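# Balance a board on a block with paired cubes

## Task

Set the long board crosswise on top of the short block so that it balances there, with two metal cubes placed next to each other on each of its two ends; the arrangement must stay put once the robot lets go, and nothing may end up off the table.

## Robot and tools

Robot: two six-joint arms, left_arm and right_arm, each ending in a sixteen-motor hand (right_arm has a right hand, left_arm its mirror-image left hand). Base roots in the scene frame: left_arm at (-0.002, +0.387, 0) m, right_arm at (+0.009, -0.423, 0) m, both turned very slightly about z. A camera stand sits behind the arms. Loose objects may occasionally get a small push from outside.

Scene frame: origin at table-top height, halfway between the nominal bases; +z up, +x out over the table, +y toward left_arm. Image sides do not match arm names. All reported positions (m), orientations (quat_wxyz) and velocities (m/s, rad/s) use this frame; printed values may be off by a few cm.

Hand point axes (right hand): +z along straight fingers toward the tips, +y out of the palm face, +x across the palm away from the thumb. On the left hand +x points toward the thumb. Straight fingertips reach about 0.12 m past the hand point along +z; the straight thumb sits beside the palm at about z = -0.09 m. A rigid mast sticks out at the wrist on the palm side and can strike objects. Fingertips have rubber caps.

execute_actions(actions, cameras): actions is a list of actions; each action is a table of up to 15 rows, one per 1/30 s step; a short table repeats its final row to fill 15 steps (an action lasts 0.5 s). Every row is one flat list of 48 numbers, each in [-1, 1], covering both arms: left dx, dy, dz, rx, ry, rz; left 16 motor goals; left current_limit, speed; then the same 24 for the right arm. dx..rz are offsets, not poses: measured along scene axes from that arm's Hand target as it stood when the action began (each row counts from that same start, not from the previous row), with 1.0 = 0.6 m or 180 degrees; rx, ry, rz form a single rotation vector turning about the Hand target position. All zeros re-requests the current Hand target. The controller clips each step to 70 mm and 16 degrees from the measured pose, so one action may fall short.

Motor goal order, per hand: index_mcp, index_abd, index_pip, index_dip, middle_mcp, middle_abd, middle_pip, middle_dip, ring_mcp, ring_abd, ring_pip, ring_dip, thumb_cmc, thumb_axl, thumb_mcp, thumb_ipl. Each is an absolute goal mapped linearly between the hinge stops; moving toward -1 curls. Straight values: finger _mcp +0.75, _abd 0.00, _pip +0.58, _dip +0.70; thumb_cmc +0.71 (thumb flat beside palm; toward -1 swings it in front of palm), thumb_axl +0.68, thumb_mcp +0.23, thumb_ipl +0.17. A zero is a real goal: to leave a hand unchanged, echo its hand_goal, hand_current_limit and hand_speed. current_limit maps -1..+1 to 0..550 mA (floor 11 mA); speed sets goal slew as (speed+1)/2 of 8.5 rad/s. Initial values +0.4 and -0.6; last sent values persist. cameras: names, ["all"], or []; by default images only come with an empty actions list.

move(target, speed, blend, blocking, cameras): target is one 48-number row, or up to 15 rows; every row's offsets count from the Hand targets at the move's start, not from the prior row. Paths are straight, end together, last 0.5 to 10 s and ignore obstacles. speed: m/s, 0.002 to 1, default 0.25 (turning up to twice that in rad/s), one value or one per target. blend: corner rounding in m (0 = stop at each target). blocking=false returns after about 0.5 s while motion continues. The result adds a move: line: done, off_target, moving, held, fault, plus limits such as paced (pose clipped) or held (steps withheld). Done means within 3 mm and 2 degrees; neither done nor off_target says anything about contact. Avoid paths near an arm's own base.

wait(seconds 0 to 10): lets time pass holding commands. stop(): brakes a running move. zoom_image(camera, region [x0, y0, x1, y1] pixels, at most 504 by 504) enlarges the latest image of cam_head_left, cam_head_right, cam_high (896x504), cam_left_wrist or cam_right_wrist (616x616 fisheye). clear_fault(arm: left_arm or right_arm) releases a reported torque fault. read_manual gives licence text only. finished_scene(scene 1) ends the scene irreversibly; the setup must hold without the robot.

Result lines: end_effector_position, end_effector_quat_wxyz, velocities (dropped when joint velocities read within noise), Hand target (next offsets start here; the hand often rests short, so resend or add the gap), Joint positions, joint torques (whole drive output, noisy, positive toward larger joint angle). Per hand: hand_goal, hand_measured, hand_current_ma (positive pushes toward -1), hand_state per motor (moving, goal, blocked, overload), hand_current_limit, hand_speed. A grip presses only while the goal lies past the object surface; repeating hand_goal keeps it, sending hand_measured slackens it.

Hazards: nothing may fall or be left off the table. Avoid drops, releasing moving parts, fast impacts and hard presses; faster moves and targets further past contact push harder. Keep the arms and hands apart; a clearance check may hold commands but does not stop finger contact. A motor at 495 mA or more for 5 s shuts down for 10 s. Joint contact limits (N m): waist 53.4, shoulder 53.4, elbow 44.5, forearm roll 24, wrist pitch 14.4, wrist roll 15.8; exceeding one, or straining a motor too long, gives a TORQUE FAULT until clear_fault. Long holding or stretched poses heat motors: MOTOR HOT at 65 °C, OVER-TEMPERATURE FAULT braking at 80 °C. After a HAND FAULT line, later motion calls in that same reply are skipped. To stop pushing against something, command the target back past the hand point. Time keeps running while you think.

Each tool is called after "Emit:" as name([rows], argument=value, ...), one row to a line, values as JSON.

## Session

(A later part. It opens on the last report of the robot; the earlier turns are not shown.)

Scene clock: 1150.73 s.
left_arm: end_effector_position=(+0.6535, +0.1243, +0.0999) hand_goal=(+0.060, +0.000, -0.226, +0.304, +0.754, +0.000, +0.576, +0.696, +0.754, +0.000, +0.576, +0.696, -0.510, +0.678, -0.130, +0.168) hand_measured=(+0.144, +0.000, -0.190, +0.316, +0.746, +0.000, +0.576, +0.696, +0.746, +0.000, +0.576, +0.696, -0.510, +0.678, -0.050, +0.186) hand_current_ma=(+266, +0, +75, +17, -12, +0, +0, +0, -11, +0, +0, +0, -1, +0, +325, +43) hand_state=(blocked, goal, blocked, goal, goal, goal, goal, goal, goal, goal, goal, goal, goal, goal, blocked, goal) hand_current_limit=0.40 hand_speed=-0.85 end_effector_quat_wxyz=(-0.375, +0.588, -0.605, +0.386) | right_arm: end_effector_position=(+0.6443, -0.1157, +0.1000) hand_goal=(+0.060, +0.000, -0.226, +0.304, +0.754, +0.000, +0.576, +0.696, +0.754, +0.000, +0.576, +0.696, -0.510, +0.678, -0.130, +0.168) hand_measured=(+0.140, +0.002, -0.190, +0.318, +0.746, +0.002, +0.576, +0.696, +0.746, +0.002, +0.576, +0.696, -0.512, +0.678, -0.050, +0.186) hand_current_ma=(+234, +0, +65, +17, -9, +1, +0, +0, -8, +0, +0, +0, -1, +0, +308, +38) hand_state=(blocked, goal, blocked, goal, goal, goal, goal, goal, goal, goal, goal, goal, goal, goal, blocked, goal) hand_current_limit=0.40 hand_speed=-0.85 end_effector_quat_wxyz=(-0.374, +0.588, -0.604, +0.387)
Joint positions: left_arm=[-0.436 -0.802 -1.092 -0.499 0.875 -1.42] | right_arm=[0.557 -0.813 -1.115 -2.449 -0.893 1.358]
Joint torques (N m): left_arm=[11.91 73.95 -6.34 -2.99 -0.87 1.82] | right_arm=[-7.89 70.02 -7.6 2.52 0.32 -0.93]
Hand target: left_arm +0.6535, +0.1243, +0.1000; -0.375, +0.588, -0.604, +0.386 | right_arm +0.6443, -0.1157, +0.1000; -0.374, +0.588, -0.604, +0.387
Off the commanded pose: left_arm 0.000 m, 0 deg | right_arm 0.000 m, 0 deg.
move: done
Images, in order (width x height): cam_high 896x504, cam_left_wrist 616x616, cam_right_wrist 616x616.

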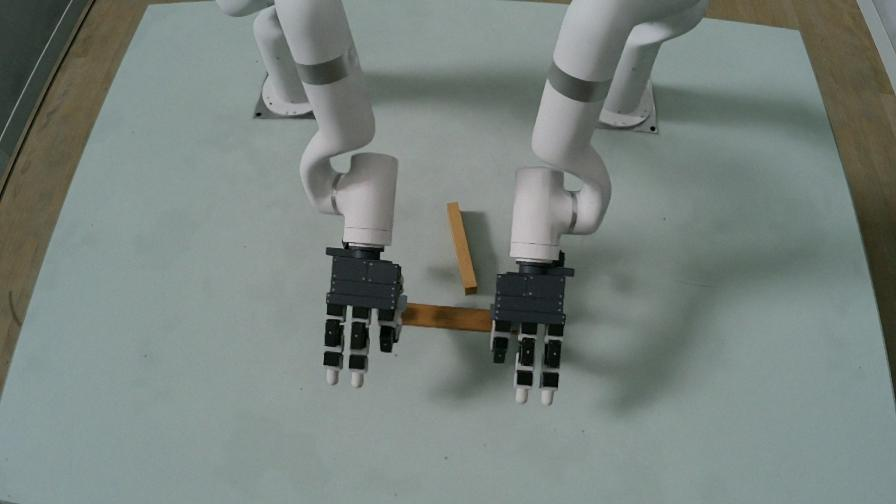

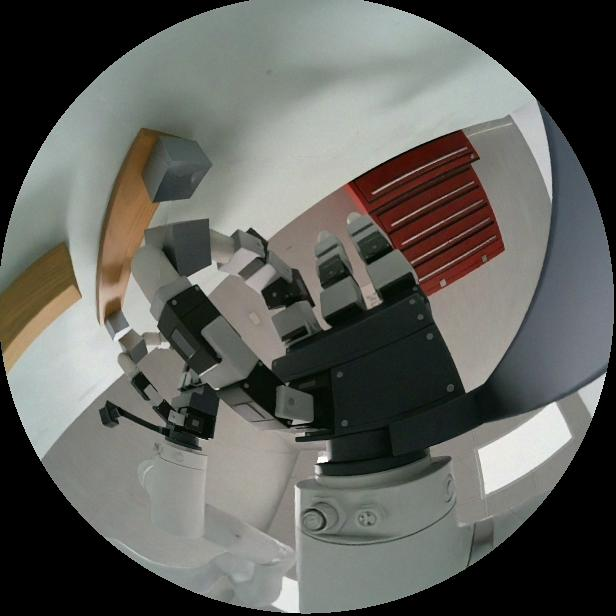

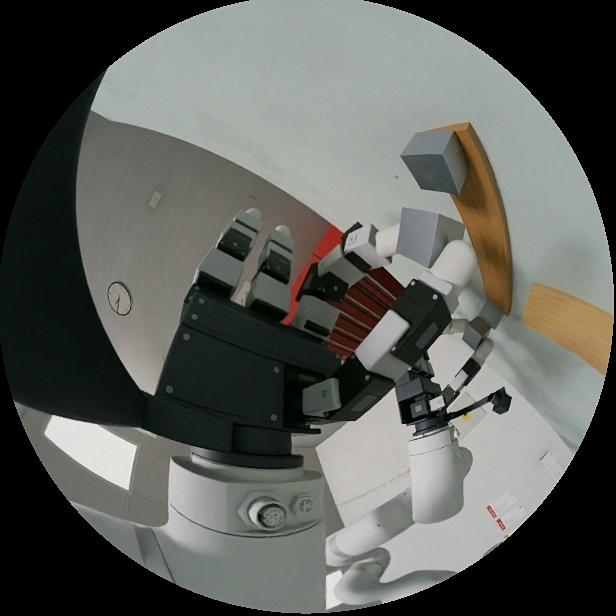

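Emit:
move([
  [0,-0.0305,0,0,0,0,0.06,0,-0.226,0.304,0.754,0,0.576,0.696,0.754,0,0.576,0.696,-0.51,0.678,-0.13,0.168,0.4,-0.85,0,0.0328,0,0,0,0,0.06,0,-0.226,0.304,0.754,0,0.576,0.696,0.754,0,0.576,0.696,-0.51,0.678,-0.13,0.168,0.4,-0.85],
  [0,-0.0305,-0.0738,0,0,0,0.06,0,-0.226,0.304,0.754,0,0.576,0.696,0.754,0,0.576,0.696,-0.51,0.678,-0.13,0.168,0.4,-0.85,0,0.0328,-0.0738,0,0,0,0.06,0,-0.226,0.304,0.754,0,0.576,0.696,0.754,0,0.576,0.696,-0.51,0.678,-0.13,0.168,0.4,-0.85],
  [0,-0.0202,-0.0762,0,0,0,0.06,0,-0.226,0.304,0.754,0,0.576,0.696,0.754,0,0.576,0.696,-0.51,0.678,-0.13,0.168,0.4,-0.85,0,0.0225,-0.0762,0,0,0,0.06,0,-0.226,0.304,0.754,0,0.576,0.696,0.754,0,0.576,0.696,-0.51,0.678,-0.13,0.168,0.4,-0.85],
  [0,-0.0105,-0.0808,0,0,0,0.06,0,-0.226,0.304,0.754,0,0.576,0.696,0.754,0,0.576,0.696,-0.51,0.678,-0.13,0.168,0.4,-0.85,0,0.0128,-0.0808,0,0,0,0.06,0,-0.226,0.304,0.754,0,0.576,0.696,0.754,0,0.576,0.696,-0.51,0.678,-0.13,0.168,0.4,-0.85],
], speed=[0.08,0.05,0.02,0.02], blend=[0.003,0.0005,0.002,0], cameras=["cam_high","cam_left_wrist","cam_right_wrist"])

Emit:
zoom_image(camera="cam_right_wrist", region=[370, 130, 530, 290])

Emit:
zoom_image(camera="cam_left_wrist", region=[90, 130, 250, 290])

Scene clock: 1343.90 s.
left_arm: end_effector_position=(+0.6535, +0.1180, +0.0515) hand_goal=(+0.060, +0.000, -0.226, +0.304, +0.754, +0.000, +0.576, +0.696, +0.754, +0.000, +0.576, +0.696, -0.510, +0.678, -0.130, +0.168) hand_measured=(+0.142, +0.000, -0.190, +0.312, +0.746, +0.000, +0.576, +0.696, +0.746, +0.000, +0.576, +0.696, -0.514, +0.678, -0.050, +0.190) hand_current_ma=(+263, +0, +75, +12, -12, +0, +0, +0, -11, +0, +0, +0, -3, +0, +324, +57) hand_state=(blocked, goal, blocked, goal, goal, goal, goal, goal, goal, goal, goal, goal, goal, goal, blocked, blocked) hand_current_limit=0.40 hand_speed=-0.85 end_effector_quat_wxyz=(-0.375, +0.588, -0.604, +0.386) | right_arm: end_effector_position=(+0.6443, -0.1080, +0.0516) hand_goal=(+0.060, +0.000, -0.226, +0.304, +0.754, +0.000, +0.576, +0.696, +0.754, +0.000, +0.576, +0.696, -0.510, +0.678, -0.130, +0.168) hand_measured=(+0.140, +0.002, -0.192, +0.312, +0.746, +0.002, +0.576, +0.696, +0.746, +0.002, +0.576, +0.696, -0.516, +0.678, -0.050, +0.190) hand_current_ma=(+231, +1, +64, +8, -9, +1, +0, +0, -8, +0, +0, +0, -5, +0, +308, +49) hand_state=(blocked, goal, blocked, goal, goal, goal, goal, goal, goal, goal, goal, goal, goal, goal, blocked, blocked) hand_current_limit=0.40 hand_speed=-0.85 end_effector_quat_wxyz=(-0.374, +0.588, -0.604, +0.387)
Joint positions: left_arm=[-0.446 -0.909 -1.133 -0.486 0.934 -1.457] | right_arm=[0.569 -0.922 -1.16 -2.466 -0.943 1.405]
Joint torques (N m): left_arm=[12.57 42.75 -5.27 4.7 2.61 -1.88] | right_arm=[-8.37 42.23 -6.9 -3.72 -3.77 0.9]
Hand target: left_arm +0.6535, +0.1180, +0.0515; -0.375, +0.588, -0.604, +0.386 | right_arm +0.6443, -0.1081, +0.0515; -0.374, +0.588, -0.604, +0.387
Off the commanded pose: left_arm 0.000 m, 0 deg | right_arm 0.000 m, 0 deg.
move: done
Images, in order (width x height): cam_high 896x504, cam_left_wrist 616x616, cam_right_wrist 616x616.

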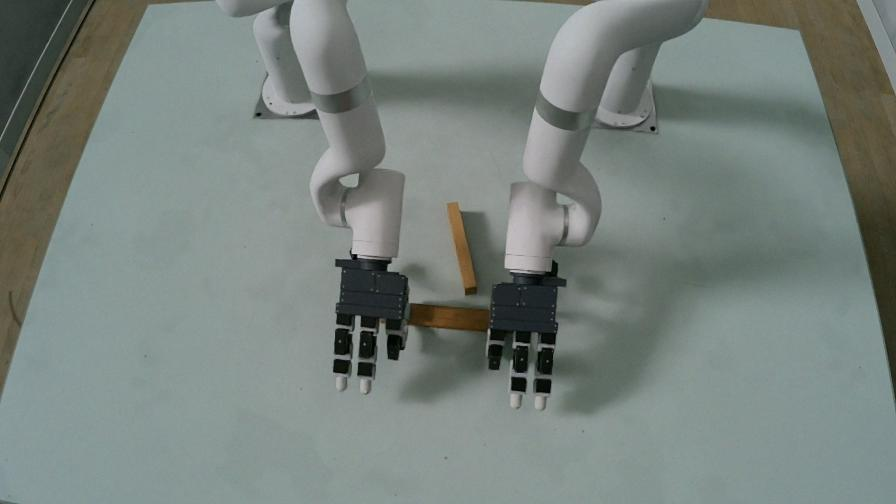

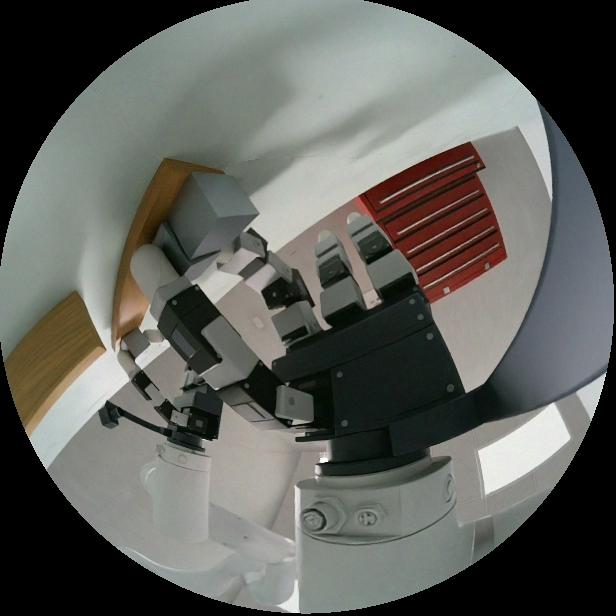

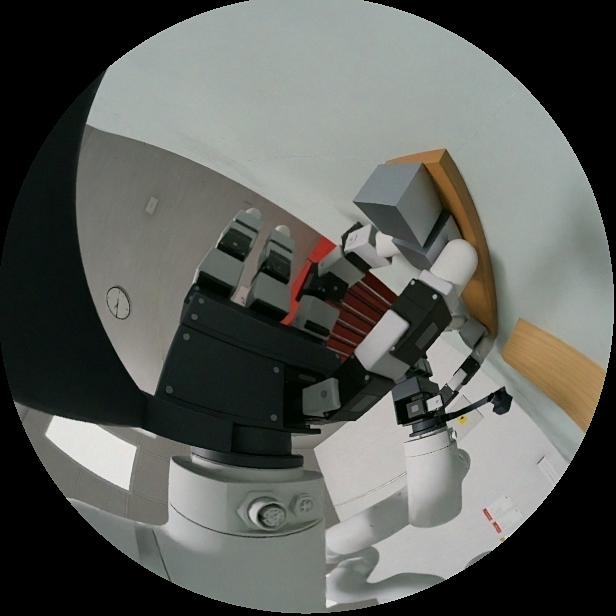

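Scaled by 3.150 from the camera's 616x616 image, which has a finer 880x880 frame.

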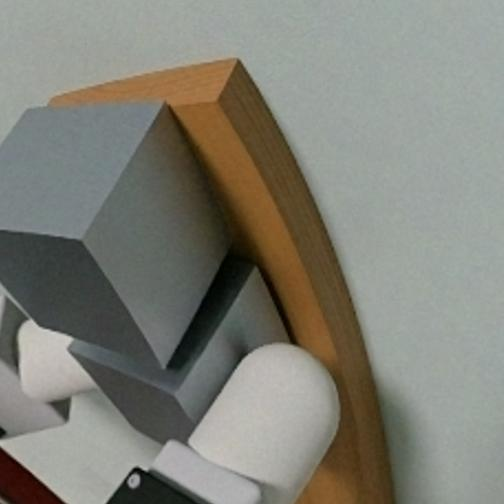

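Scaled by 3.150 from the camera's 616x616 image, which has a finer 880x880 frame.

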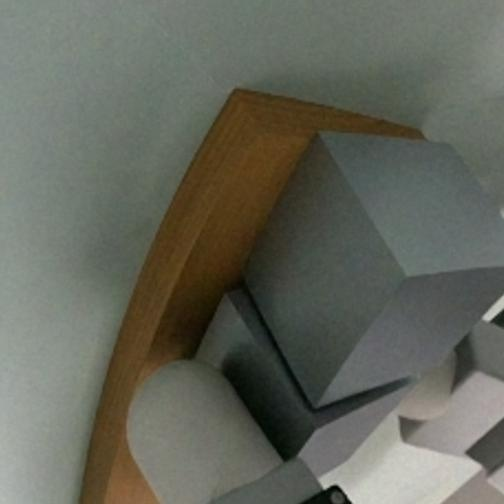

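Emit:
move([
  [0,0,0,0,0,0,0.25,0,-0.226,0.304,0.754,0,0.576,0.696,0.754,0,0.576,0.696,-0.51,0.678,0.06,0.168,0.4,-0.9,0,0,0,0,0,0,0.25,0,-0.226,0.304,0.754,0,0.576,0.696,0.754,0,0.576,0.696,-0.51,0.678,0.06,0.168,0.4,-0.9],
  [0,0,0.081,0,0,0,0.25,0,-0.226,0.304,0.754,0,0.576,0.696,0.754,0,0.576,0.696,-0.51,0.678,0.06,0.168,0.4,-0.6,0,0,0.081,0,0,0,0.25,0,-0.226,0.304,0.754,0,0.576,0.696,0.754,0,0.576,0.696,-0.51,0.678,0.06,0.168,0.4,-0.6],
], speed=[0.05,0.08], cameras=["all"])

Emit:
zoom_image(camera="cam_right_wrist", region=[380, 110, 520, 250])

Emit:
zoom_image(camera="cam_left_wrist", region=[100, 120, 240, 260])

Emit:
zoom_image(camera="cam_head_left", region=[400, 180, 520, 230])

Emit:
zoom_image(camera="cam_head_right", region=[410, 180, 530, 230])

Scene clock: 1362.30 s.
left_arm: end_effector_position=(+0.6535, +0.1181, +0.1001) hand_goal=(+0.250, +0.000, -0.226, +0.304, +0.754, +0.000, +0.576, +0.696, +0.754, +0.000, +0.576, +0.696, -0.510, +0.678, +0.060, +0.168) hand_measured=(+0.242, +0.000, -0.220, +0.308, +0.746, +0.000, +0.576, +0.696, +0.746, +0.000, +0.576, +0.696, -0.514, +0.678, +0.056, +0.170) hand_current_ma=(-12, +0, +6, +3, -12, +0, +0, +0, -11, +0, +0, +0, -3, +0, -5, +2) hand_state=(goal, goal, goal, goal, goal, goal, goal, goal, goal, goal, goal, goal, goal, goal, goal, goal) hand_current_limit=0.40 hand_speed=-0.60 end_effector_quat_wxyz=(-0.375, +0.588, -0.604, +0.385) | right_arm: end_effector_position=(+0.6443, -0.1081, +0.1001) hand_goal=(+0.250, +0.000, -0.226, +0.304, +0.754, +0.000, +0.576, +0.696, +0.754, +0.000, +0.576, +0.696, -0.510, +0.678, +0.060, +0.168) hand_measured=(+0.242, +0.002, -0.220, +0.308, +0.746, +0.002, +0.576, +0.696, +0.746, +0.002, +0.576, +0.696, -0.514, +0.678, +0.056, +0.170) hand_current_ma=(-9, +1, +4, +3, -9, +1, +0, +0, -8, +0, +0, +0, -4, +0, -3, +1) hand_state=(goal, goal, goal, goal, goal, goal, goal, goal, goal, goal, goal, goal, goal, goal, goal, goal) hand_current_limit=0.40 hand_speed=-0.60 end_effector_quat_wxyz=(-0.374, +0.588, -0.604, +0.387)
Joint positions: left_arm=[-0.446 -0.806 -1.1 -0.513 0.872 -1.413] | right_arm=[0.569 -0.819 -1.127 -2.432 -0.89 1.349]
Joint torques (N m): left_arm=[-1.38 73.45 -5.71 -3.04 -1.07 1.78] | right_arm=[7.76 69.31 -8.07 2.77 0.3 -1.05]
Hand target: left_arm +0.6535, +0.1180, +0.1001; -0.375, +0.588, -0.604, +0.386 | right_arm +0.6443, -0.1081, +0.1001; -0.374, +0.588, -0.604, +0.387
Off the commanded pose: left_arm 0.000 m, 0 deg | right_arm 0.000 m, 0 deg.
move: done

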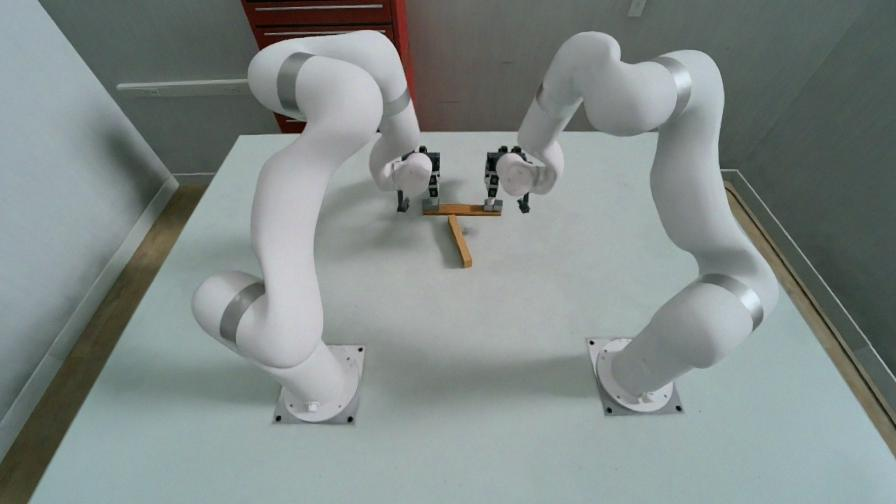

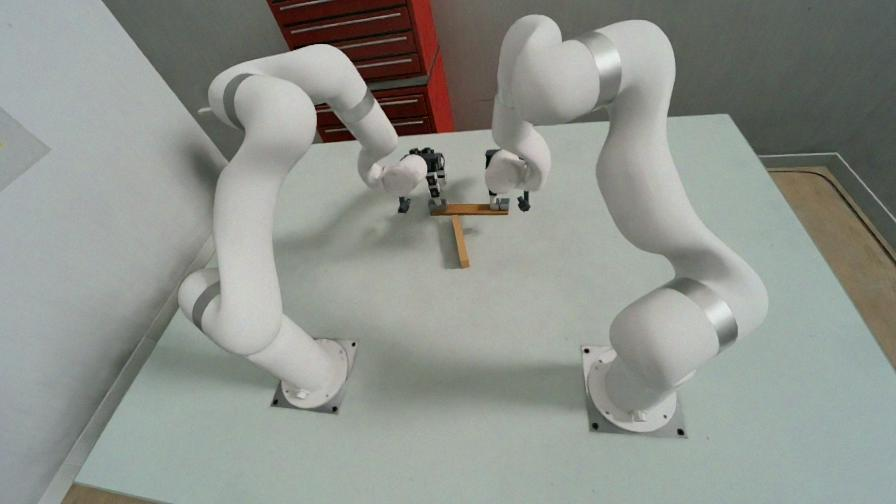

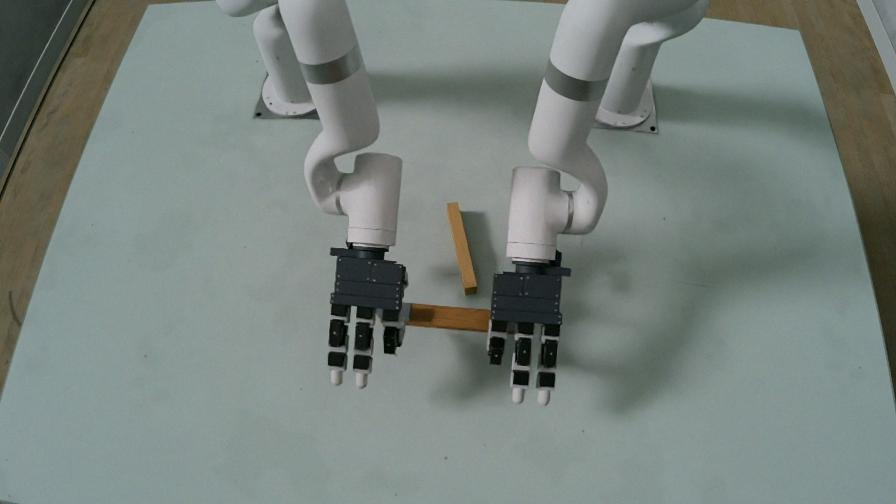

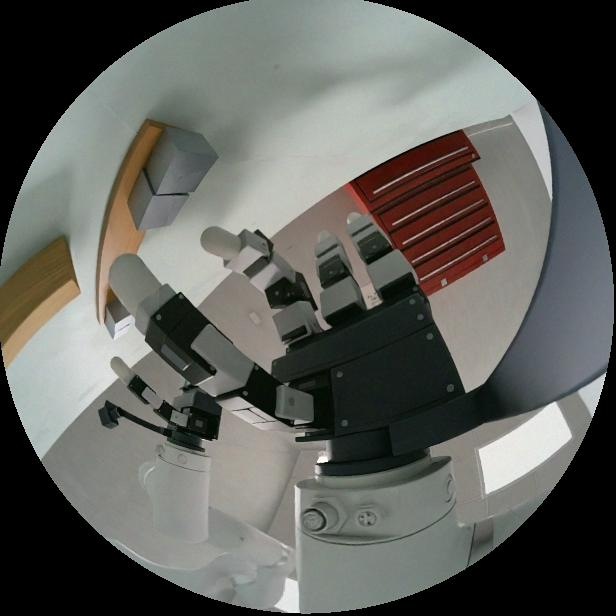

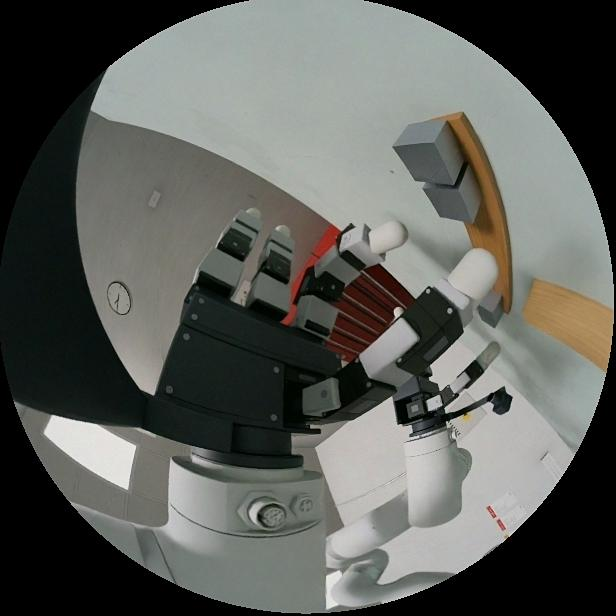

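Scaled by 3.600 from the camera's 616x616 image, which has a finer 880x880 frame.

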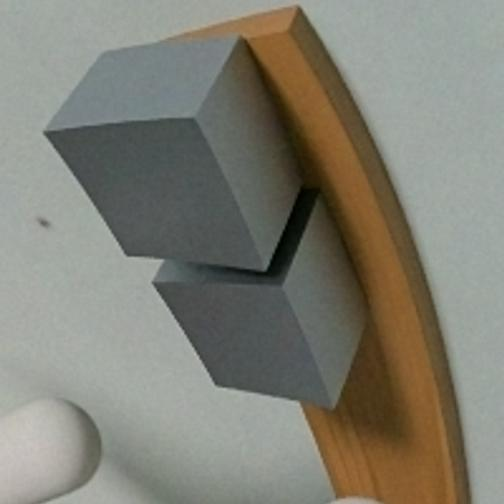

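Scaled by 3.600 from the camera's 616x616 image, which has a finer 880x880 frame.

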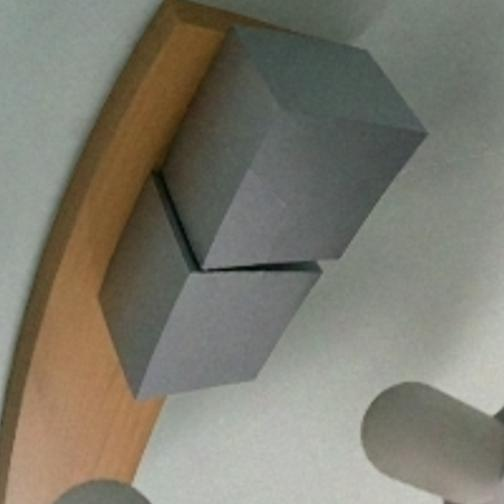

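Scaled by 4.200.

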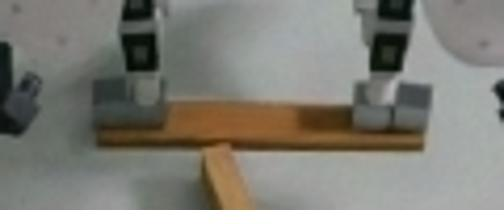

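Scaled by 4.200.

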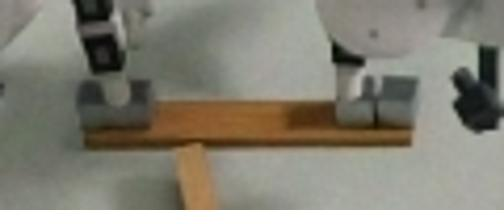

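Emit:
move([
  [-0.0207,-0.066,0,0,0,0,0.3836,0,-0.2993,0.2029,0.754,0,0.576,0.696,0.754,0,0.576,0.696,-0.51,0.678,0.0225,0.168,0.4,-0.6,-0.0153,0.0608,0,0,0,0,0.3836,0,-0.2993,0.2029,0.754,0,0.576,0.696,0.754,0,0.576,0.696,-0.51,0.678,0.0225,0.168,0.4,-0.6],
  [-0.0207,-0.066,-0.0917,0,0,0,0.3836,0,-0.2993,0.2029,0.754,0,0.576,0.696,0.754,0,0.576,0.696,-0.51,0.678,0.0225,0.168,0.4,-0.6,-0.0153,0.0608,-0.0917,0,0,0,0.3836,0,-0.2993,0.2029,0.754,0,0.576,0.696,0.754,0,0.576,0.696,-0.51,0.678,0.0225,0.168,0.4,-0.6],
], speed=[0.08,0.06], cameras=["all"])

Emit:
zoom_image(camera="cam_right_wrist", region=[360, 130, 520, 290])

Emit:
zoom_image(camera="cam_left_wrist", region=[100, 130, 260, 290])

Emit:
zoom_image(camera="cam_head_left", region=[390, 150, 530, 230])

Emit:
zoom_image(camera="cam_head_right", region=[400, 150, 540, 230])

Scene clock: 1473.27 s.
left_arm: end_effector_position=(+0.6411, +0.0784, +0.0451) hand_goal=(+0.384, +0.000, -0.300, +0.202, +0.754, +0.000, +0.576, +0.696, +0.754, +0.000, +0.576, +0.696, -0.510, +0.678, +0.022, +0.168) hand_measured=(+0.374, +0.000, -0.294, +0.206, +0.746, +0.000, +0.576, +0.696, +0.746, +0.000, +0.576, +0.696, -0.514, +0.678, +0.024, +0.170) hand_current_ma=(-15, +0, +5, +3, -12, +0, +0, +0, -11, +0, +0, +0, -3, +0, +1, +2) hand_state=(goal, goal, goal, goal, goal, goal, goal, goal, goal, goal, goal, goal, goal, goal, goal, goal) hand_current_limit=0.40 hand_speed=-0.60 end_effector_quat_wxyz=(-0.375, +0.588, -0.605, +0.386) | right_arm: end_effector_position=(+0.6351, -0.0716, +0.0452) hand_goal=(+0.384, +0.000, -0.300, +0.202, +0.754, +0.000, +0.576, +0.696, +0.754, +0.000, +0.576, +0.696, -0.510, +0.678, +0.022, +0.168) hand_measured=(+0.374, +0.002, -0.296, +0.206, +0.746, +0.002, +0.576, +0.696, +0.746, +0.002, +0.576, +0.696, -0.514, +0.678, +0.024, +0.170) hand_current_ma=(-12, +1, +4, +3, -9, +1, +0, +0, -8, +0, +0, +0, -3, +0, +1, +1) hand_state=(goal, goal, goal, goal, goal, goal, goal, goal, goal, goal, goal, goal, goal, goal, goal, goal) hand_current_limit=0.40 hand_speed=-0.60 end_effector_quat_wxyz=(-0.374, +0.588, -0.604, +0.387)
Joint positions: left_arm=[-0.52 -0.934 -1.163 -0.57 0.938 -1.436] | right_arm=[0.632 -0.953 -1.206 -2.39 -0.942 1.379]
Joint torques (N m): left_arm=[-10.27 42.56 -22.27 4.69 2.74 -1.98] | right_arm=[5.26 45.68 -15.09 -3.89 -4.16 1.09]
Hand target: left_arm +0.6411, +0.0784, +0.0451; -0.375, +0.588, -0.604, +0.386 | right_arm +0.6351, -0.0716, +0.0451; -0.374, +0.588, -0.604, +0.387
Off the commanded pose: left_arm 0.000 m, 0 deg | right_arm 0.000 m, 0 deg.
move: done

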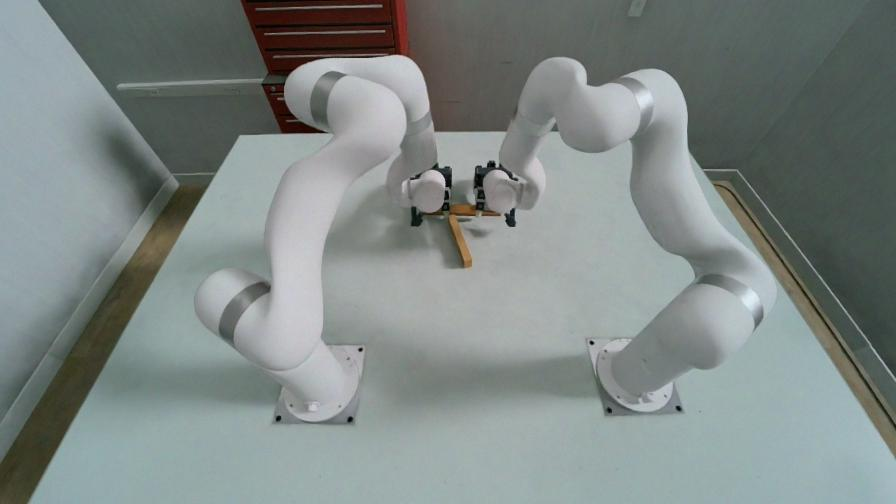

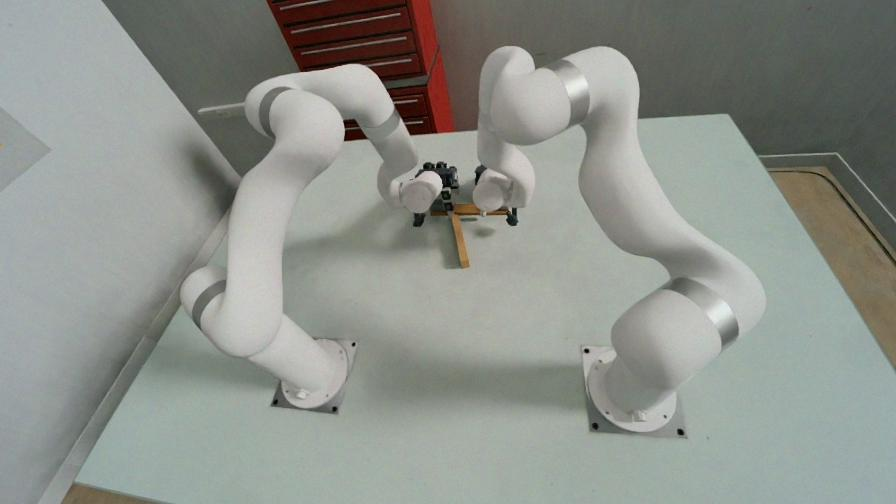

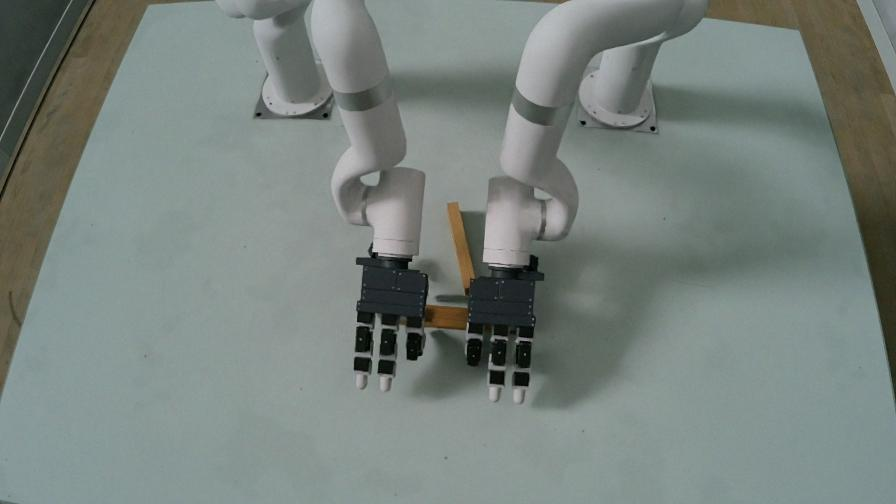

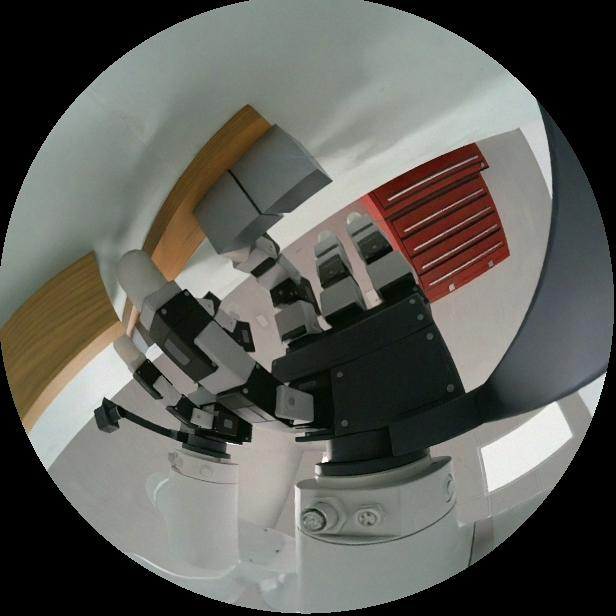

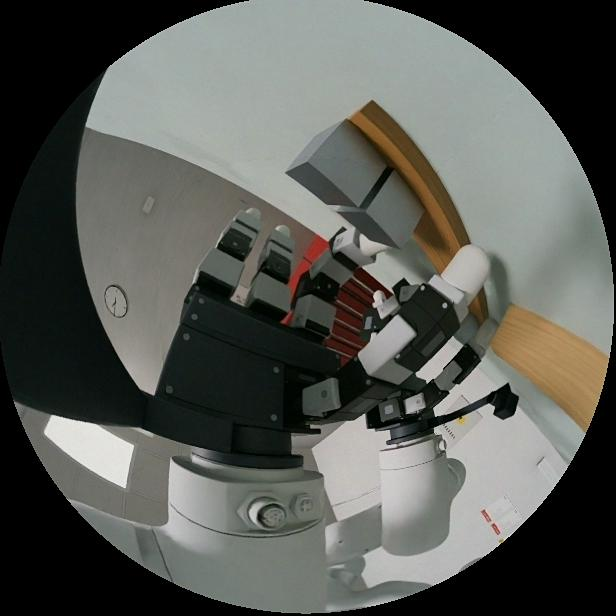

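Scaled by 3.150 from the camera's 616x616 image, which has a finer 880x880 frame.

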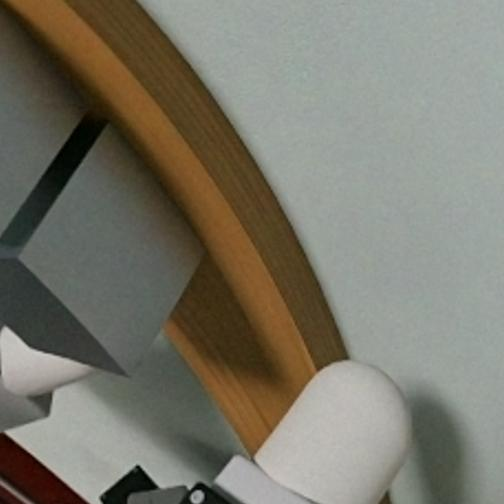

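Scaled by 3.150 from the camera's 616x616 image, which has a finer 880x880 frame.

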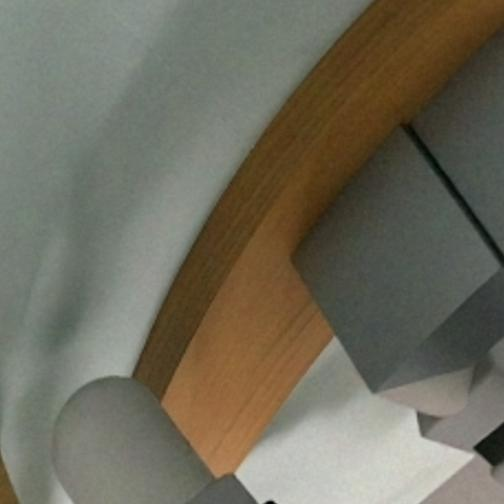

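Scaled by 3.600.

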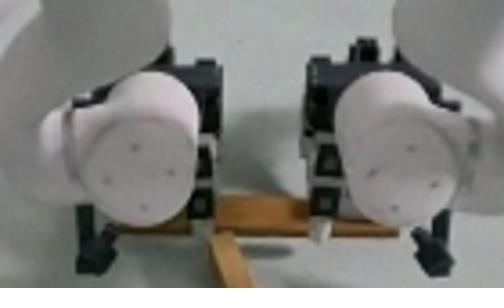

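Scaled by 3.600.

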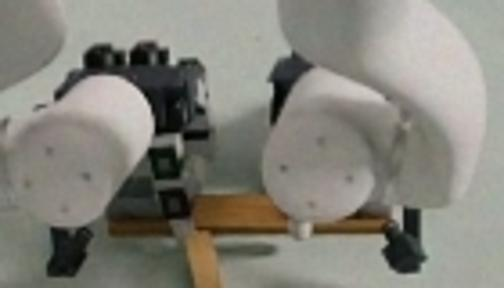

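Emit:
move([
  [-0.0033,0,-0.0152,0,0,0,0.3836,0,-0.2993,0.2029,0.754,0,0.576,0.696,0.754,0,0.576,0.696,-0.51,0.678,0.0225,0.168,0.4,-0.6,-0.005,0,-0.0152,0,0,0,0.3836,0,-0.2993,0.2029,0.754,0,0.576,0.696,0.754,0,0.576,0.696,-0.51,0.678,0.0225,0.168,0.4,-0.6],
], speed=0.03)

Emit:
move([
  [0,0,-0.005,0,0,0,0.3836,0,-0.2993,0.2029,0.754,0,0.576,0.696,0.754,0,0.576,0.696,-0.51,0.678,0.0225,0.168,0.4,-0.6,0,0,-0.0033,0,0,0,0.3836,0,-0.2993,0.2029,0.754,0,0.576,0.696,0.754,0,0.576,0.696,-0.51,0.678,0.0225,0.168,0.4,-0.6],
], speed=0.03, cameras=["cam_left_wrist","cam_right_wrist"])

Emit:
zoom_image(camera="cam_right_wrist", region=[420, 200, 520, 300])

Emit:
zoom_image(camera="cam_left_wrist", region=[100, 200, 200, 300])

Scene clock: 1513.53 s.
left_arm: end_effector_position=(+0.6391, +0.0785, +0.0360) hand_goal=(+0.384, +0.000, -0.300, +0.202, +0.754, +0.000, +0.576, +0.696, +0.754, +0.000, +0.576, +0.696, -0.510, +0.678, +0.022, +0.168) hand_measured=(+0.374, +0.000, -0.294, +0.206, +0.746, +0.000, +0.576, +0.696, +0.746, +0.000, +0.576, +0.696, -0.514, +0.678, +0.024, +0.170) hand_current_ma=(-15, +0, +5, +3, -12, +0, +0, +0, -11, +0, +0, +0, -3, +0, +1, +2) hand_state=(goal, goal, goal, goal, goal, goal, goal, goal, goal, goal, goal, goal, goal, goal, goal, goal) hand_current_limit=0.40 hand_speed=-0.60 end_effector_quat_wxyz=(-0.375, +0.588, -0.604, +0.386) | right_arm: end_effector_position=(+0.6321, -0.0716, +0.0361) hand_goal=(+0.384, +0.000, -0.300, +0.202, +0.754, +0.000, +0.576, +0.696, +0.754, +0.000, +0.576, +0.696, -0.510, +0.678, +0.022, +0.168) hand_measured=(+0.374, +0.002, -0.296, +0.206, +0.746, +0.002, +0.576, +0.696, +0.746, +0.002, +0.576, +0.696, -0.514, +0.678, +0.024, +0.170) hand_current_ma=(-12, +1, +4, +3, -9, +1, +0, +0, -8, +0, +0, +0, -3, +0, +1, +1) hand_state=(goal, goal, goal, goal, goal, goal, goal, goal, goal, goal, goal, goal, goal, goal, goal, goal) hand_current_limit=0.40 hand_speed=-0.60 end_effector_quat_wxyz=(-0.374, +0.588, -0.604, +0.387)
Joint positions: left_arm=[-0.522 -0.951 -1.165 -0.566 0.951 -1.445] | right_arm=[0.635 -0.969 -1.207 -2.394 -0.955 1.391]
Joint torques (N m): left_arm=[-13.83 45.35 -22.89 4.28 2.89 -2] | right_arm=[9.36 45.78 -14.93 -4.24 -4 0.93]
Hand target: left_arm +0.6391, +0.0784, +0.0360; -0.375, +0.588, -0.604, +0.386 | right_arm +0.6321, -0.0716, +0.0360; -0.374, +0.588, -0.604, +0.387
Off the commanded pose: left_arm 0.000 m, 0 deg | right_arm 0.000 m, 0 deg.
move: done

Scene clock: 1514.30 s.
left_arm: end_effector_position=(+0.6391, +0.0784, +0.0330) hand_goal=(+0.384, +0.000, -0.300, +0.202, +0.754, +0.000, +0.576, +0.696, +0.754, +0.000, +0.576, +0.696, -0.510, +0.678, +0.022, +0.168) hand_measured=(+0.384, +0.000, -0.310, +0.196, +0.746, +0.000, +0.576, +0.696, +0.746, +0.000, +0.576, +0.696, -0.514, +0.678, +0.024, +0.170) hand_current_ma=(+0, +0, -13, -9, -12, +0, +0, +0, -11, +0, +0, +0, -3, +0, +1, +2) hand_state=(goal, goal, goal, goal, goal, goal, goal, goal, goal, goal, goal, goal, goal, goal, goal, goal) hand_current_limit=0.40 hand_speed=-0.60 end_effector_quat_wxyz=(-0.375, +0.588, -0.604, +0.386) | right_arm: end_effector_position=(+0.6321, -0.0716, +0.0340) hand_goal=(+0.384, +0.000, -0.300, +0.202, +0.754, +0.000, +0.576, +0.696, +0.754, +0.000, +0.576, +0.696, -0.510, +0.678, +0.022, +0.168) hand_measured=(+0.374, +0.002, -0.296, +0.206, +0.746, +0.002, +0.576, +0.696, +0.746, +0.002, +0.576, +0.696, -0.514, +0.678, +0.024, +0.170) hand_current_ma=(-12, +1, +4, +3, -9, +1, +0, +0, -8, +0, +0, +0, -3, +0, +1, +1) hand_state=(goal, goal, goal, goal, goal, goal, goal, goal, goal, goal, goal, goal, goal, goal, goal, goal) hand_current_limit=0.40 hand_speed=-0.60 end_effector_quat_wxyz=(-0.374, +0.588, -0.604, +0.387)
Joint positions: left_arm=[-0.522 -0.958 -1.168 -0.565 0.954 -1.448] | right_arm=[0.635 -0.974 -1.208 -2.395 -0.956 1.393]
Joint torques (N m): left_arm=[-14.22 40.19 -21.3 4.35 2.33 -1.8] | right_arm=[7.98 45.92 -15.32 -4.36 -4.08 1]
Hand target: left_arm +0.6391, +0.0784, +0.0330; -0.375, +0.588, -0.604, +0.386 | right_arm +0.6321, -0.0716, +0.0340; -0.374, +0.588, -0.604, +0.387
Off the commanded pose: left_arm 0.000 m, 0 deg | right_arm 0.000 m, 0 deg.
move: done
Images, in order (width x height): cam_left_wrist 616x616, cam_right_wrist 616x616.

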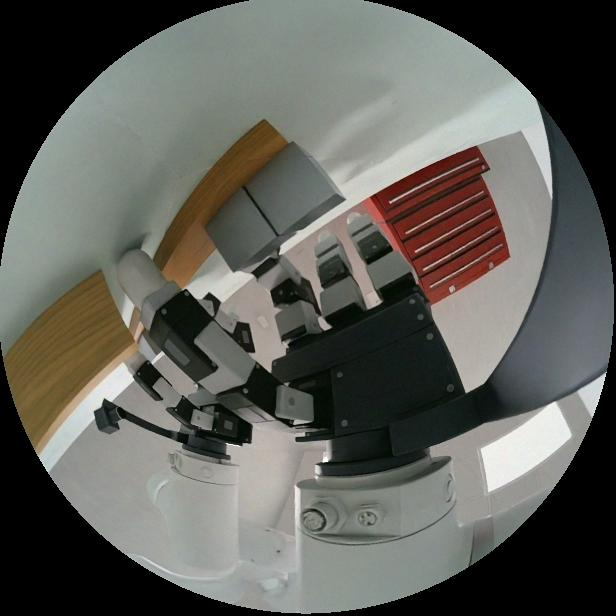

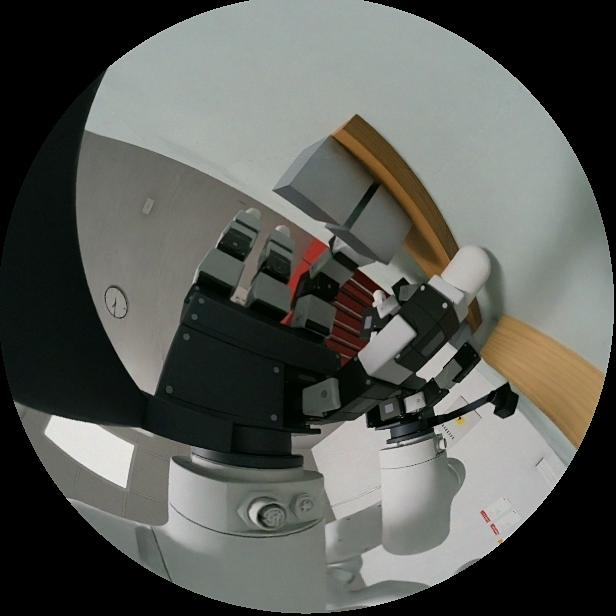

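Scaled by 5.040 from the camera's 616x616 image, which has a finer 880x880 frame.

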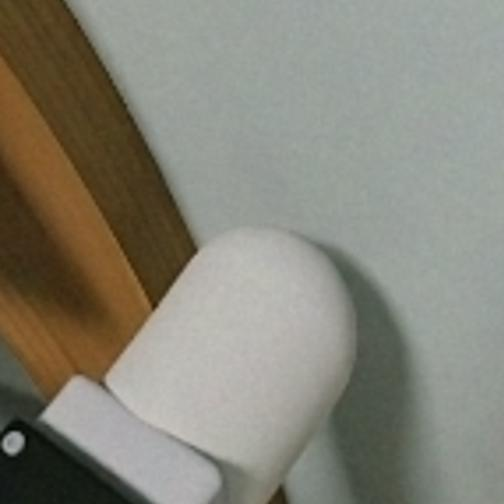

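Scaled by 5.040 from the camera's 616x616 image, which has a finer 880x880 frame.

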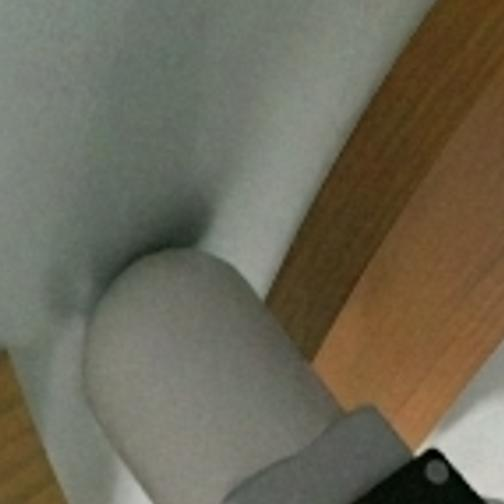

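Emit:
move([
  [0,0,0.005,0,0,0,0.3836,0,-0.2993,0.2029,0.754,0,0.576,0.696,0.754,0,0.576,0.696,-0.51,0.678,0.0225,0.168,0.4,-0.6,0,0,-0.0025,0,0,0,0.3836,0,-0.2993,0.2029,0.754,0,0.576,0.696,0.754,0,0.576,0.696,-0.51,0.678,0.0225,0.168,0.4,-0.6],
], speed=0.03)

Emit:
move([
  [0,0,0,0,0,0,0.3836,0,-0.2993,0.2029,0.754,0,0.576,0.696,0.754,0,0.576,0.696,-0.51,0.678,0.0225,0.168,0.4,-0.6,0,0,-0.0025,0,0,0,0.3836,0,-0.2993,0.2029,0.754,0,0.576,0.696,0.754,0,0.576,0.696,-0.51,0.678,0.0225,0.168,0.4,-0.6],
], speed=0.03)

Scene clock: 1526.33 s.
left_arm: end_effector_position=(+0.6391, +0.0784, +0.0359) hand_goal=(+0.384, +0.000, -0.300, +0.202, +0.754, +0.000, +0.576, +0.696, +0.754, +0.000, +0.576, +0.696, -0.510, +0.678, +0.022, +0.168) hand_measured=(+0.382, +0.000, -0.302, +0.200, +0.746, +0.000, +0.576, +0.696, +0.746, +0.000, +0.576, +0.696, -0.514, +0.678, +0.024, +0.170) hand_current_ma=(-1, +0, -2, -2, -12, +0, +0, +0, -11, +0, +0, +0, -3, +0, +1, +2) hand_state=(goal, goal, goal, goal, goal, goal, goal, goal, goal, goal, goal, goal, goal, goal, goal, goal) hand_current_limit=0.40 hand_speed=-0.60 end_effector_quat_wxyz=(-0.375, +0.588, -0.604, +0.386) | right_arm: end_effector_position=(+0.6321, -0.0716, +0.0326) hand_goal=(+0.384, +0.000, -0.300, +0.202, +0.754, +0.000, +0.576, +0.696, +0.754, +0.000, +0.576, +0.696, -0.510, +0.678, +0.022, +0.168) hand_measured=(+0.374, +0.002, -0.296, +0.206, +0.746, +0.002, +0.576, +0.696, +0.746, +0.002, +0.576, +0.696, -0.514, +0.678, +0.024, +0.170) hand_current_ma=(-12, +1, +4, +3, -9, +1, +0, +0, -8, +0, +0, +0, -3, +0, +1, +1) hand_state=(goal, goal, goal, goal, goal, goal, goal, goal, goal, goal, goal, goal, goal, goal, goal, goal) hand_current_limit=0.40 hand_speed=-0.60 end_effector_quat_wxyz=(-0.374, +0.588, -0.604, +0.387)
Joint positions: left_arm=[-0.522 -0.952 -1.165 -0.566 0.951 -1.445] | right_arm=[0.635 -0.977 -1.21 -2.396 -0.958 1.395]
Joint torques (N m): left_arm=[-12.17 80 -4.26 -3.58 -0.86 1.68] | right_arm=[10.23 47.02 -15.29 -4.28 -3.95 0.95]
Hand target: left_arm +0.6391, +0.0784, +0.0360; -0.375, +0.588, -0.604, +0.386 | right_arm +0.6321, -0.0716, +0.0325; -0.374, +0.588, -0.604, +0.387
Off the commanded pose: left_arm 0.000 m, 0 deg | right_arm 0.000 m, 0 deg.
move: done

Scene clock: 1527.03 s.
left_arm: end_effector_position=(+0.6391, +0.0784, +0.0360) hand_goal=(+0.384, +0.000, -0.300, +0.202, +0.754, +0.000, +0.576, +0.696, +0.754, +0.000, +0.576, +0.696, -0.510, +0.678, +0.022, +0.168) hand_measured=(+0.382, +0.000, -0.302, +0.200, +0.746, +0.000, +0.576, +0.696, +0.746, +0.000, +0.576, +0.696, -0.514, +0.678, +0.024, +0.170) hand_current_ma=(-1, +0, -2, -2, -12, +0, +0, +0, -11, +0, +0, +0, -3, +0, +1, +2) hand_state=(goal, goal, goal, goal, goal, goal, goal, goal, goal, goal, goal, goal, goal, goal, goal, goal) hand_current_limit=0.40 hand_speed=-0.60 end_effector_quat_wxyz=(-0.375, +0.588, -0.604, +0.386) | right_arm: end_effector_position=(+0.6321, -0.0716, +0.0311) hand_goal=(+0.384, +0.000, -0.300, +0.202, +0.754, +0.000, +0.576, +0.696, +0.754, +0.000, +0.576, +0.696, -0.510, +0.678, +0.022, +0.168) hand_measured=(+0.374, +0.002, -0.296, +0.206, +0.746, +0.002, +0.576, +0.696, +0.746, +0.002, +0.576, +0.696, -0.514, +0.678, +0.024, +0.170) hand_current_ma=(-12, +1, +4, +3, -9, +1, +0, +0, -8, +0, +0, +0, -3, +0, +1, +1) hand_state=(goal, goal, goal, goal, goal, goal, goal, goal, goal, goal, goal, goal, goal, goal, goal, goal) hand_current_limit=0.40 hand_speed=-0.60 end_effector_quat_wxyz=(-0.374, +0.588, -0.604, +0.387)
Joint positions: left_arm=[-0.522 -0.952 -1.165 -0.566 0.951 -1.445] | right_arm=[0.635 -0.98 -1.211 -2.397 -0.959 1.396]
Joint torques (N m): left_arm=[-12.46 76.71 -4.63 -3.3 -0.93 1.8] | right_arm=[8.24 45.68 -14.79 -4.26 -4 1.03]
Hand target: left_arm +0.6391, +0.0784, +0.0360; -0.375, +0.588, -0.604, +0.386 | right_arm +0.6321, -0.0716, +0.0310; -0.374, +0.588, -0.604, +0.387
Off the commanded pose: left_arm 0.000 m, 0 deg | right_arm 0.000 m, 0 deg.
move: done

Emit:
move([
  [0,0,0,0,0,0,0.3836,0,-0.2993,0.2029,0.754,0,0.576,0.696,0.754,0,0.576,0.696,-0.51,0.678,0.0225,0.168,0.4,-0.6,0,0,-0.002,0,0,0,0.3836,0,-0.2993,0.2029,0.754,0,0.576,0.696,0.754,0,0.576,0.696,-0.51,0.678,0.0225,0.168,0.4,-0.6],
], speed=0.03)

Emit:
move([
  [0,0,0,0,0,0,0.3836,0,-0.2993,0.2029,0.754,0,0.576,0.696,0.754,0,0.576,0.696,-0.51,0.678,0.0225,0.168,0.4,-0.6,0,0,-0.002,0,0,0,0.3836,0,-0.2993,0.2029,0.754,0,0.576,0.696,0.754,0,0.576,0.696,-0.51,0.678,0.0225,0.168,0.4,-0.6],
], speed=0.03, cameras=["cam_right_wrist"])

Emit:
zoom_image(camera="cam_right_wrist", region=[420, 200, 520, 300])

Scene clock: 1536.43 s.
left_arm: end_effector_position=(+0.6391, +0.0784, +0.0360) hand_goal=(+0.384, +0.000, -0.300, +0.202, +0.754, +0.000, +0.576, +0.696, +0.754, +0.000, +0.576, +0.696, -0.510, +0.678, +0.022, +0.168) hand_measured=(+0.382, +0.000, -0.302, +0.200, +0.746, +0.000, +0.576, +0.696, +0.746, +0.000, +0.576, +0.696, -0.514, +0.678, +0.024, +0.170) hand_current_ma=(-1, +0, -2, -2, -12, +0, +0, +0, -11, +0, +0, +0, -3, +0, +1, +2) hand_state=(goal, goal, goal, goal, goal, goal, goal, goal, goal, goal, goal, goal, goal, goal, goal, goal) hand_current_limit=0.40 hand_speed=-0.60 end_effector_quat_wxyz=(-0.375, +0.588, -0.604, +0.386) | right_arm: end_effector_position=(+0.6321, -0.0716, +0.0299) hand_goal=(+0.384, +0.000, -0.300, +0.202, +0.754, +0.000, +0.576, +0.696, +0.754, +0.000, +0.576, +0.696, -0.510, +0.678, +0.022, +0.168) hand_measured=(+0.376, +0.002, -0.300, +0.202, +0.746, +0.002, +0.576, +0.696, +0.746, +0.002, +0.576, +0.696, -0.514, +0.678, +0.024, +0.170) hand_current_ma=(-8, +1, +0, +0, -9, +1, +0, +0, -8, +0, +0, +0, -3, +0, +1, +1) hand_state=(goal, goal, goal, goal, goal, goal, goal, goal, goal, goal, goal, goal, goal, goal, goal, goal) hand_current_limit=0.40 hand_speed=-0.60 end_effector_quat_wxyz=(-0.374, +0.588, -0.604, +0.387)
Joint positions: left_arm=[-0.522 -0.952 -1.165 -0.566 0.951 -1.445] | right_arm=[0.635 -0.983 -1.212 -2.398 -0.96 1.398]
Joint torques (N m): left_arm=[-11.88 76.57 -4.24 -3.04 -0.95 1.84] | right_arm=[10.03 45.31 -14.76 -3.87 -3.81 1.09]
Hand target: left_arm +0.6391, +0.0784, +0.0360; -0.375, +0.588, -0.604, +0.386 | right_arm +0.6321, -0.0716, +0.0298; -0.374, +0.588, -0.604, +0.387
Off the commanded pose: left_arm 0.000 m, 0 deg | right_arm 0.000 m, 0 deg.
move: done

Scene clock: 1537.13 s.
left_arm: end_effector_position=(+0.6391, +0.0784, +0.0360) hand_goal=(+0.384, +0.000, -0.300, +0.202, +0.754, +0.000, +0.576, +0.696, +0.754, +0.000, +0.576, +0.696, -0.510, +0.678, +0.022, +0.168) hand_measured=(+0.382, +0.000, -0.302, +0.200, +0.746, +0.000, +0.576, +0.696, +0.746, +0.000, +0.576, +0.696, -0.514, +0.678, +0.024, +0.170) hand_current_ma=(-1, +0, -2, -2, -12, +0, +0, +0, -11, +0, +0, +0, -3, +0, +1, +2) hand_state=(goal, goal, goal, goal, goal, goal, goal, goal, goal, goal, goal, goal, goal, goal, goal, goal) hand_current_limit=0.40 hand_speed=-0.60 end_effector_quat_wxyz=(-0.375, +0.588, -0.604, +0.386) | right_arm: end_effector_position=(+0.6322, -0.0716, +0.0287) hand_goal=(+0.384, +0.000, -0.300, +0.202, +0.754, +0.000, +0.576, +0.696, +0.754, +0.000, +0.576, +0.696, -0.510, +0.678, +0.022, +0.168) hand_measured=(+0.382, +0.000, -0.308, +0.194, +0.746, +0.002, +0.576, +0.696, +0.746, +0.002, +0.576, +0.696, -0.514, +0.678, +0.024, +0.170) hand_current_ma=(-1, +0, -9, -7, -9, +1, +0, +0, -8, +0, +0, +0, -3, +0, +1, +1) hand_state=(goal, goal, goal, goal, goal, goal, goal, goal, goal, goal, goal, goal, goal, goal, goal, goal) hand_current_limit=0.40 hand_speed=-0.60 end_effector_quat_wxyz=(-0.374, +0.588, -0.604, +0.387)
Joint positions: left_arm=[-0.522 -0.952 -1.165 -0.566 0.951 -1.445] | right_arm=[0.635 -0.985 -1.213 -2.399 -0.962 1.399]
Joint torques (N m): left_arm=[-11.4 77.69 -4.75 -2.81 -1.11 1.8] | right_arm=[8.23 35.89 -11.67 -3.8 -2.33 0.57]
Hand target: left_arm +0.6391, +0.0784, +0.0360; -0.375, +0.588, -0.604, +0.386 | right_arm +0.6321, -0.0716, +0.0286; -0.374, +0.588, -0.604, +0.387
Off the commanded pose: left_arm 0.000 m, 0 deg | right_arm 0.000 m, 0 deg.
move: done
Images, in order (width x height): cam_right_wrist 616x616.

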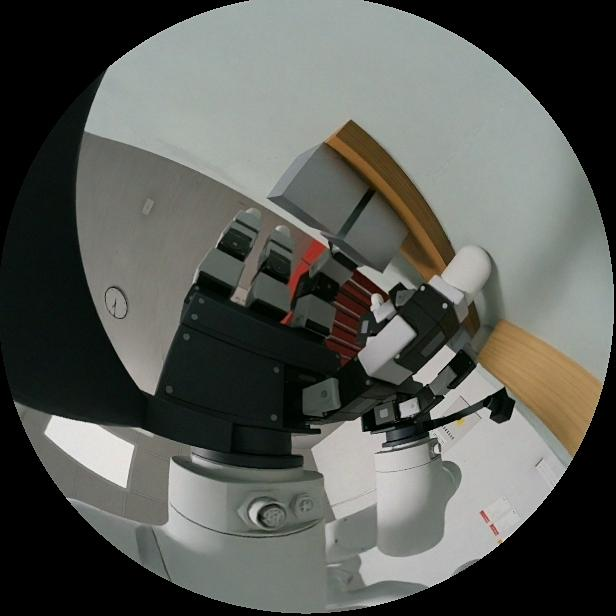

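Scaled by 5.040 from the camera's 616x616 image, which has a finer 880x880 frame.

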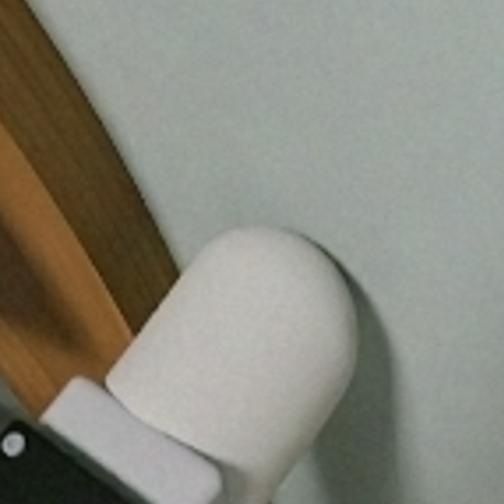

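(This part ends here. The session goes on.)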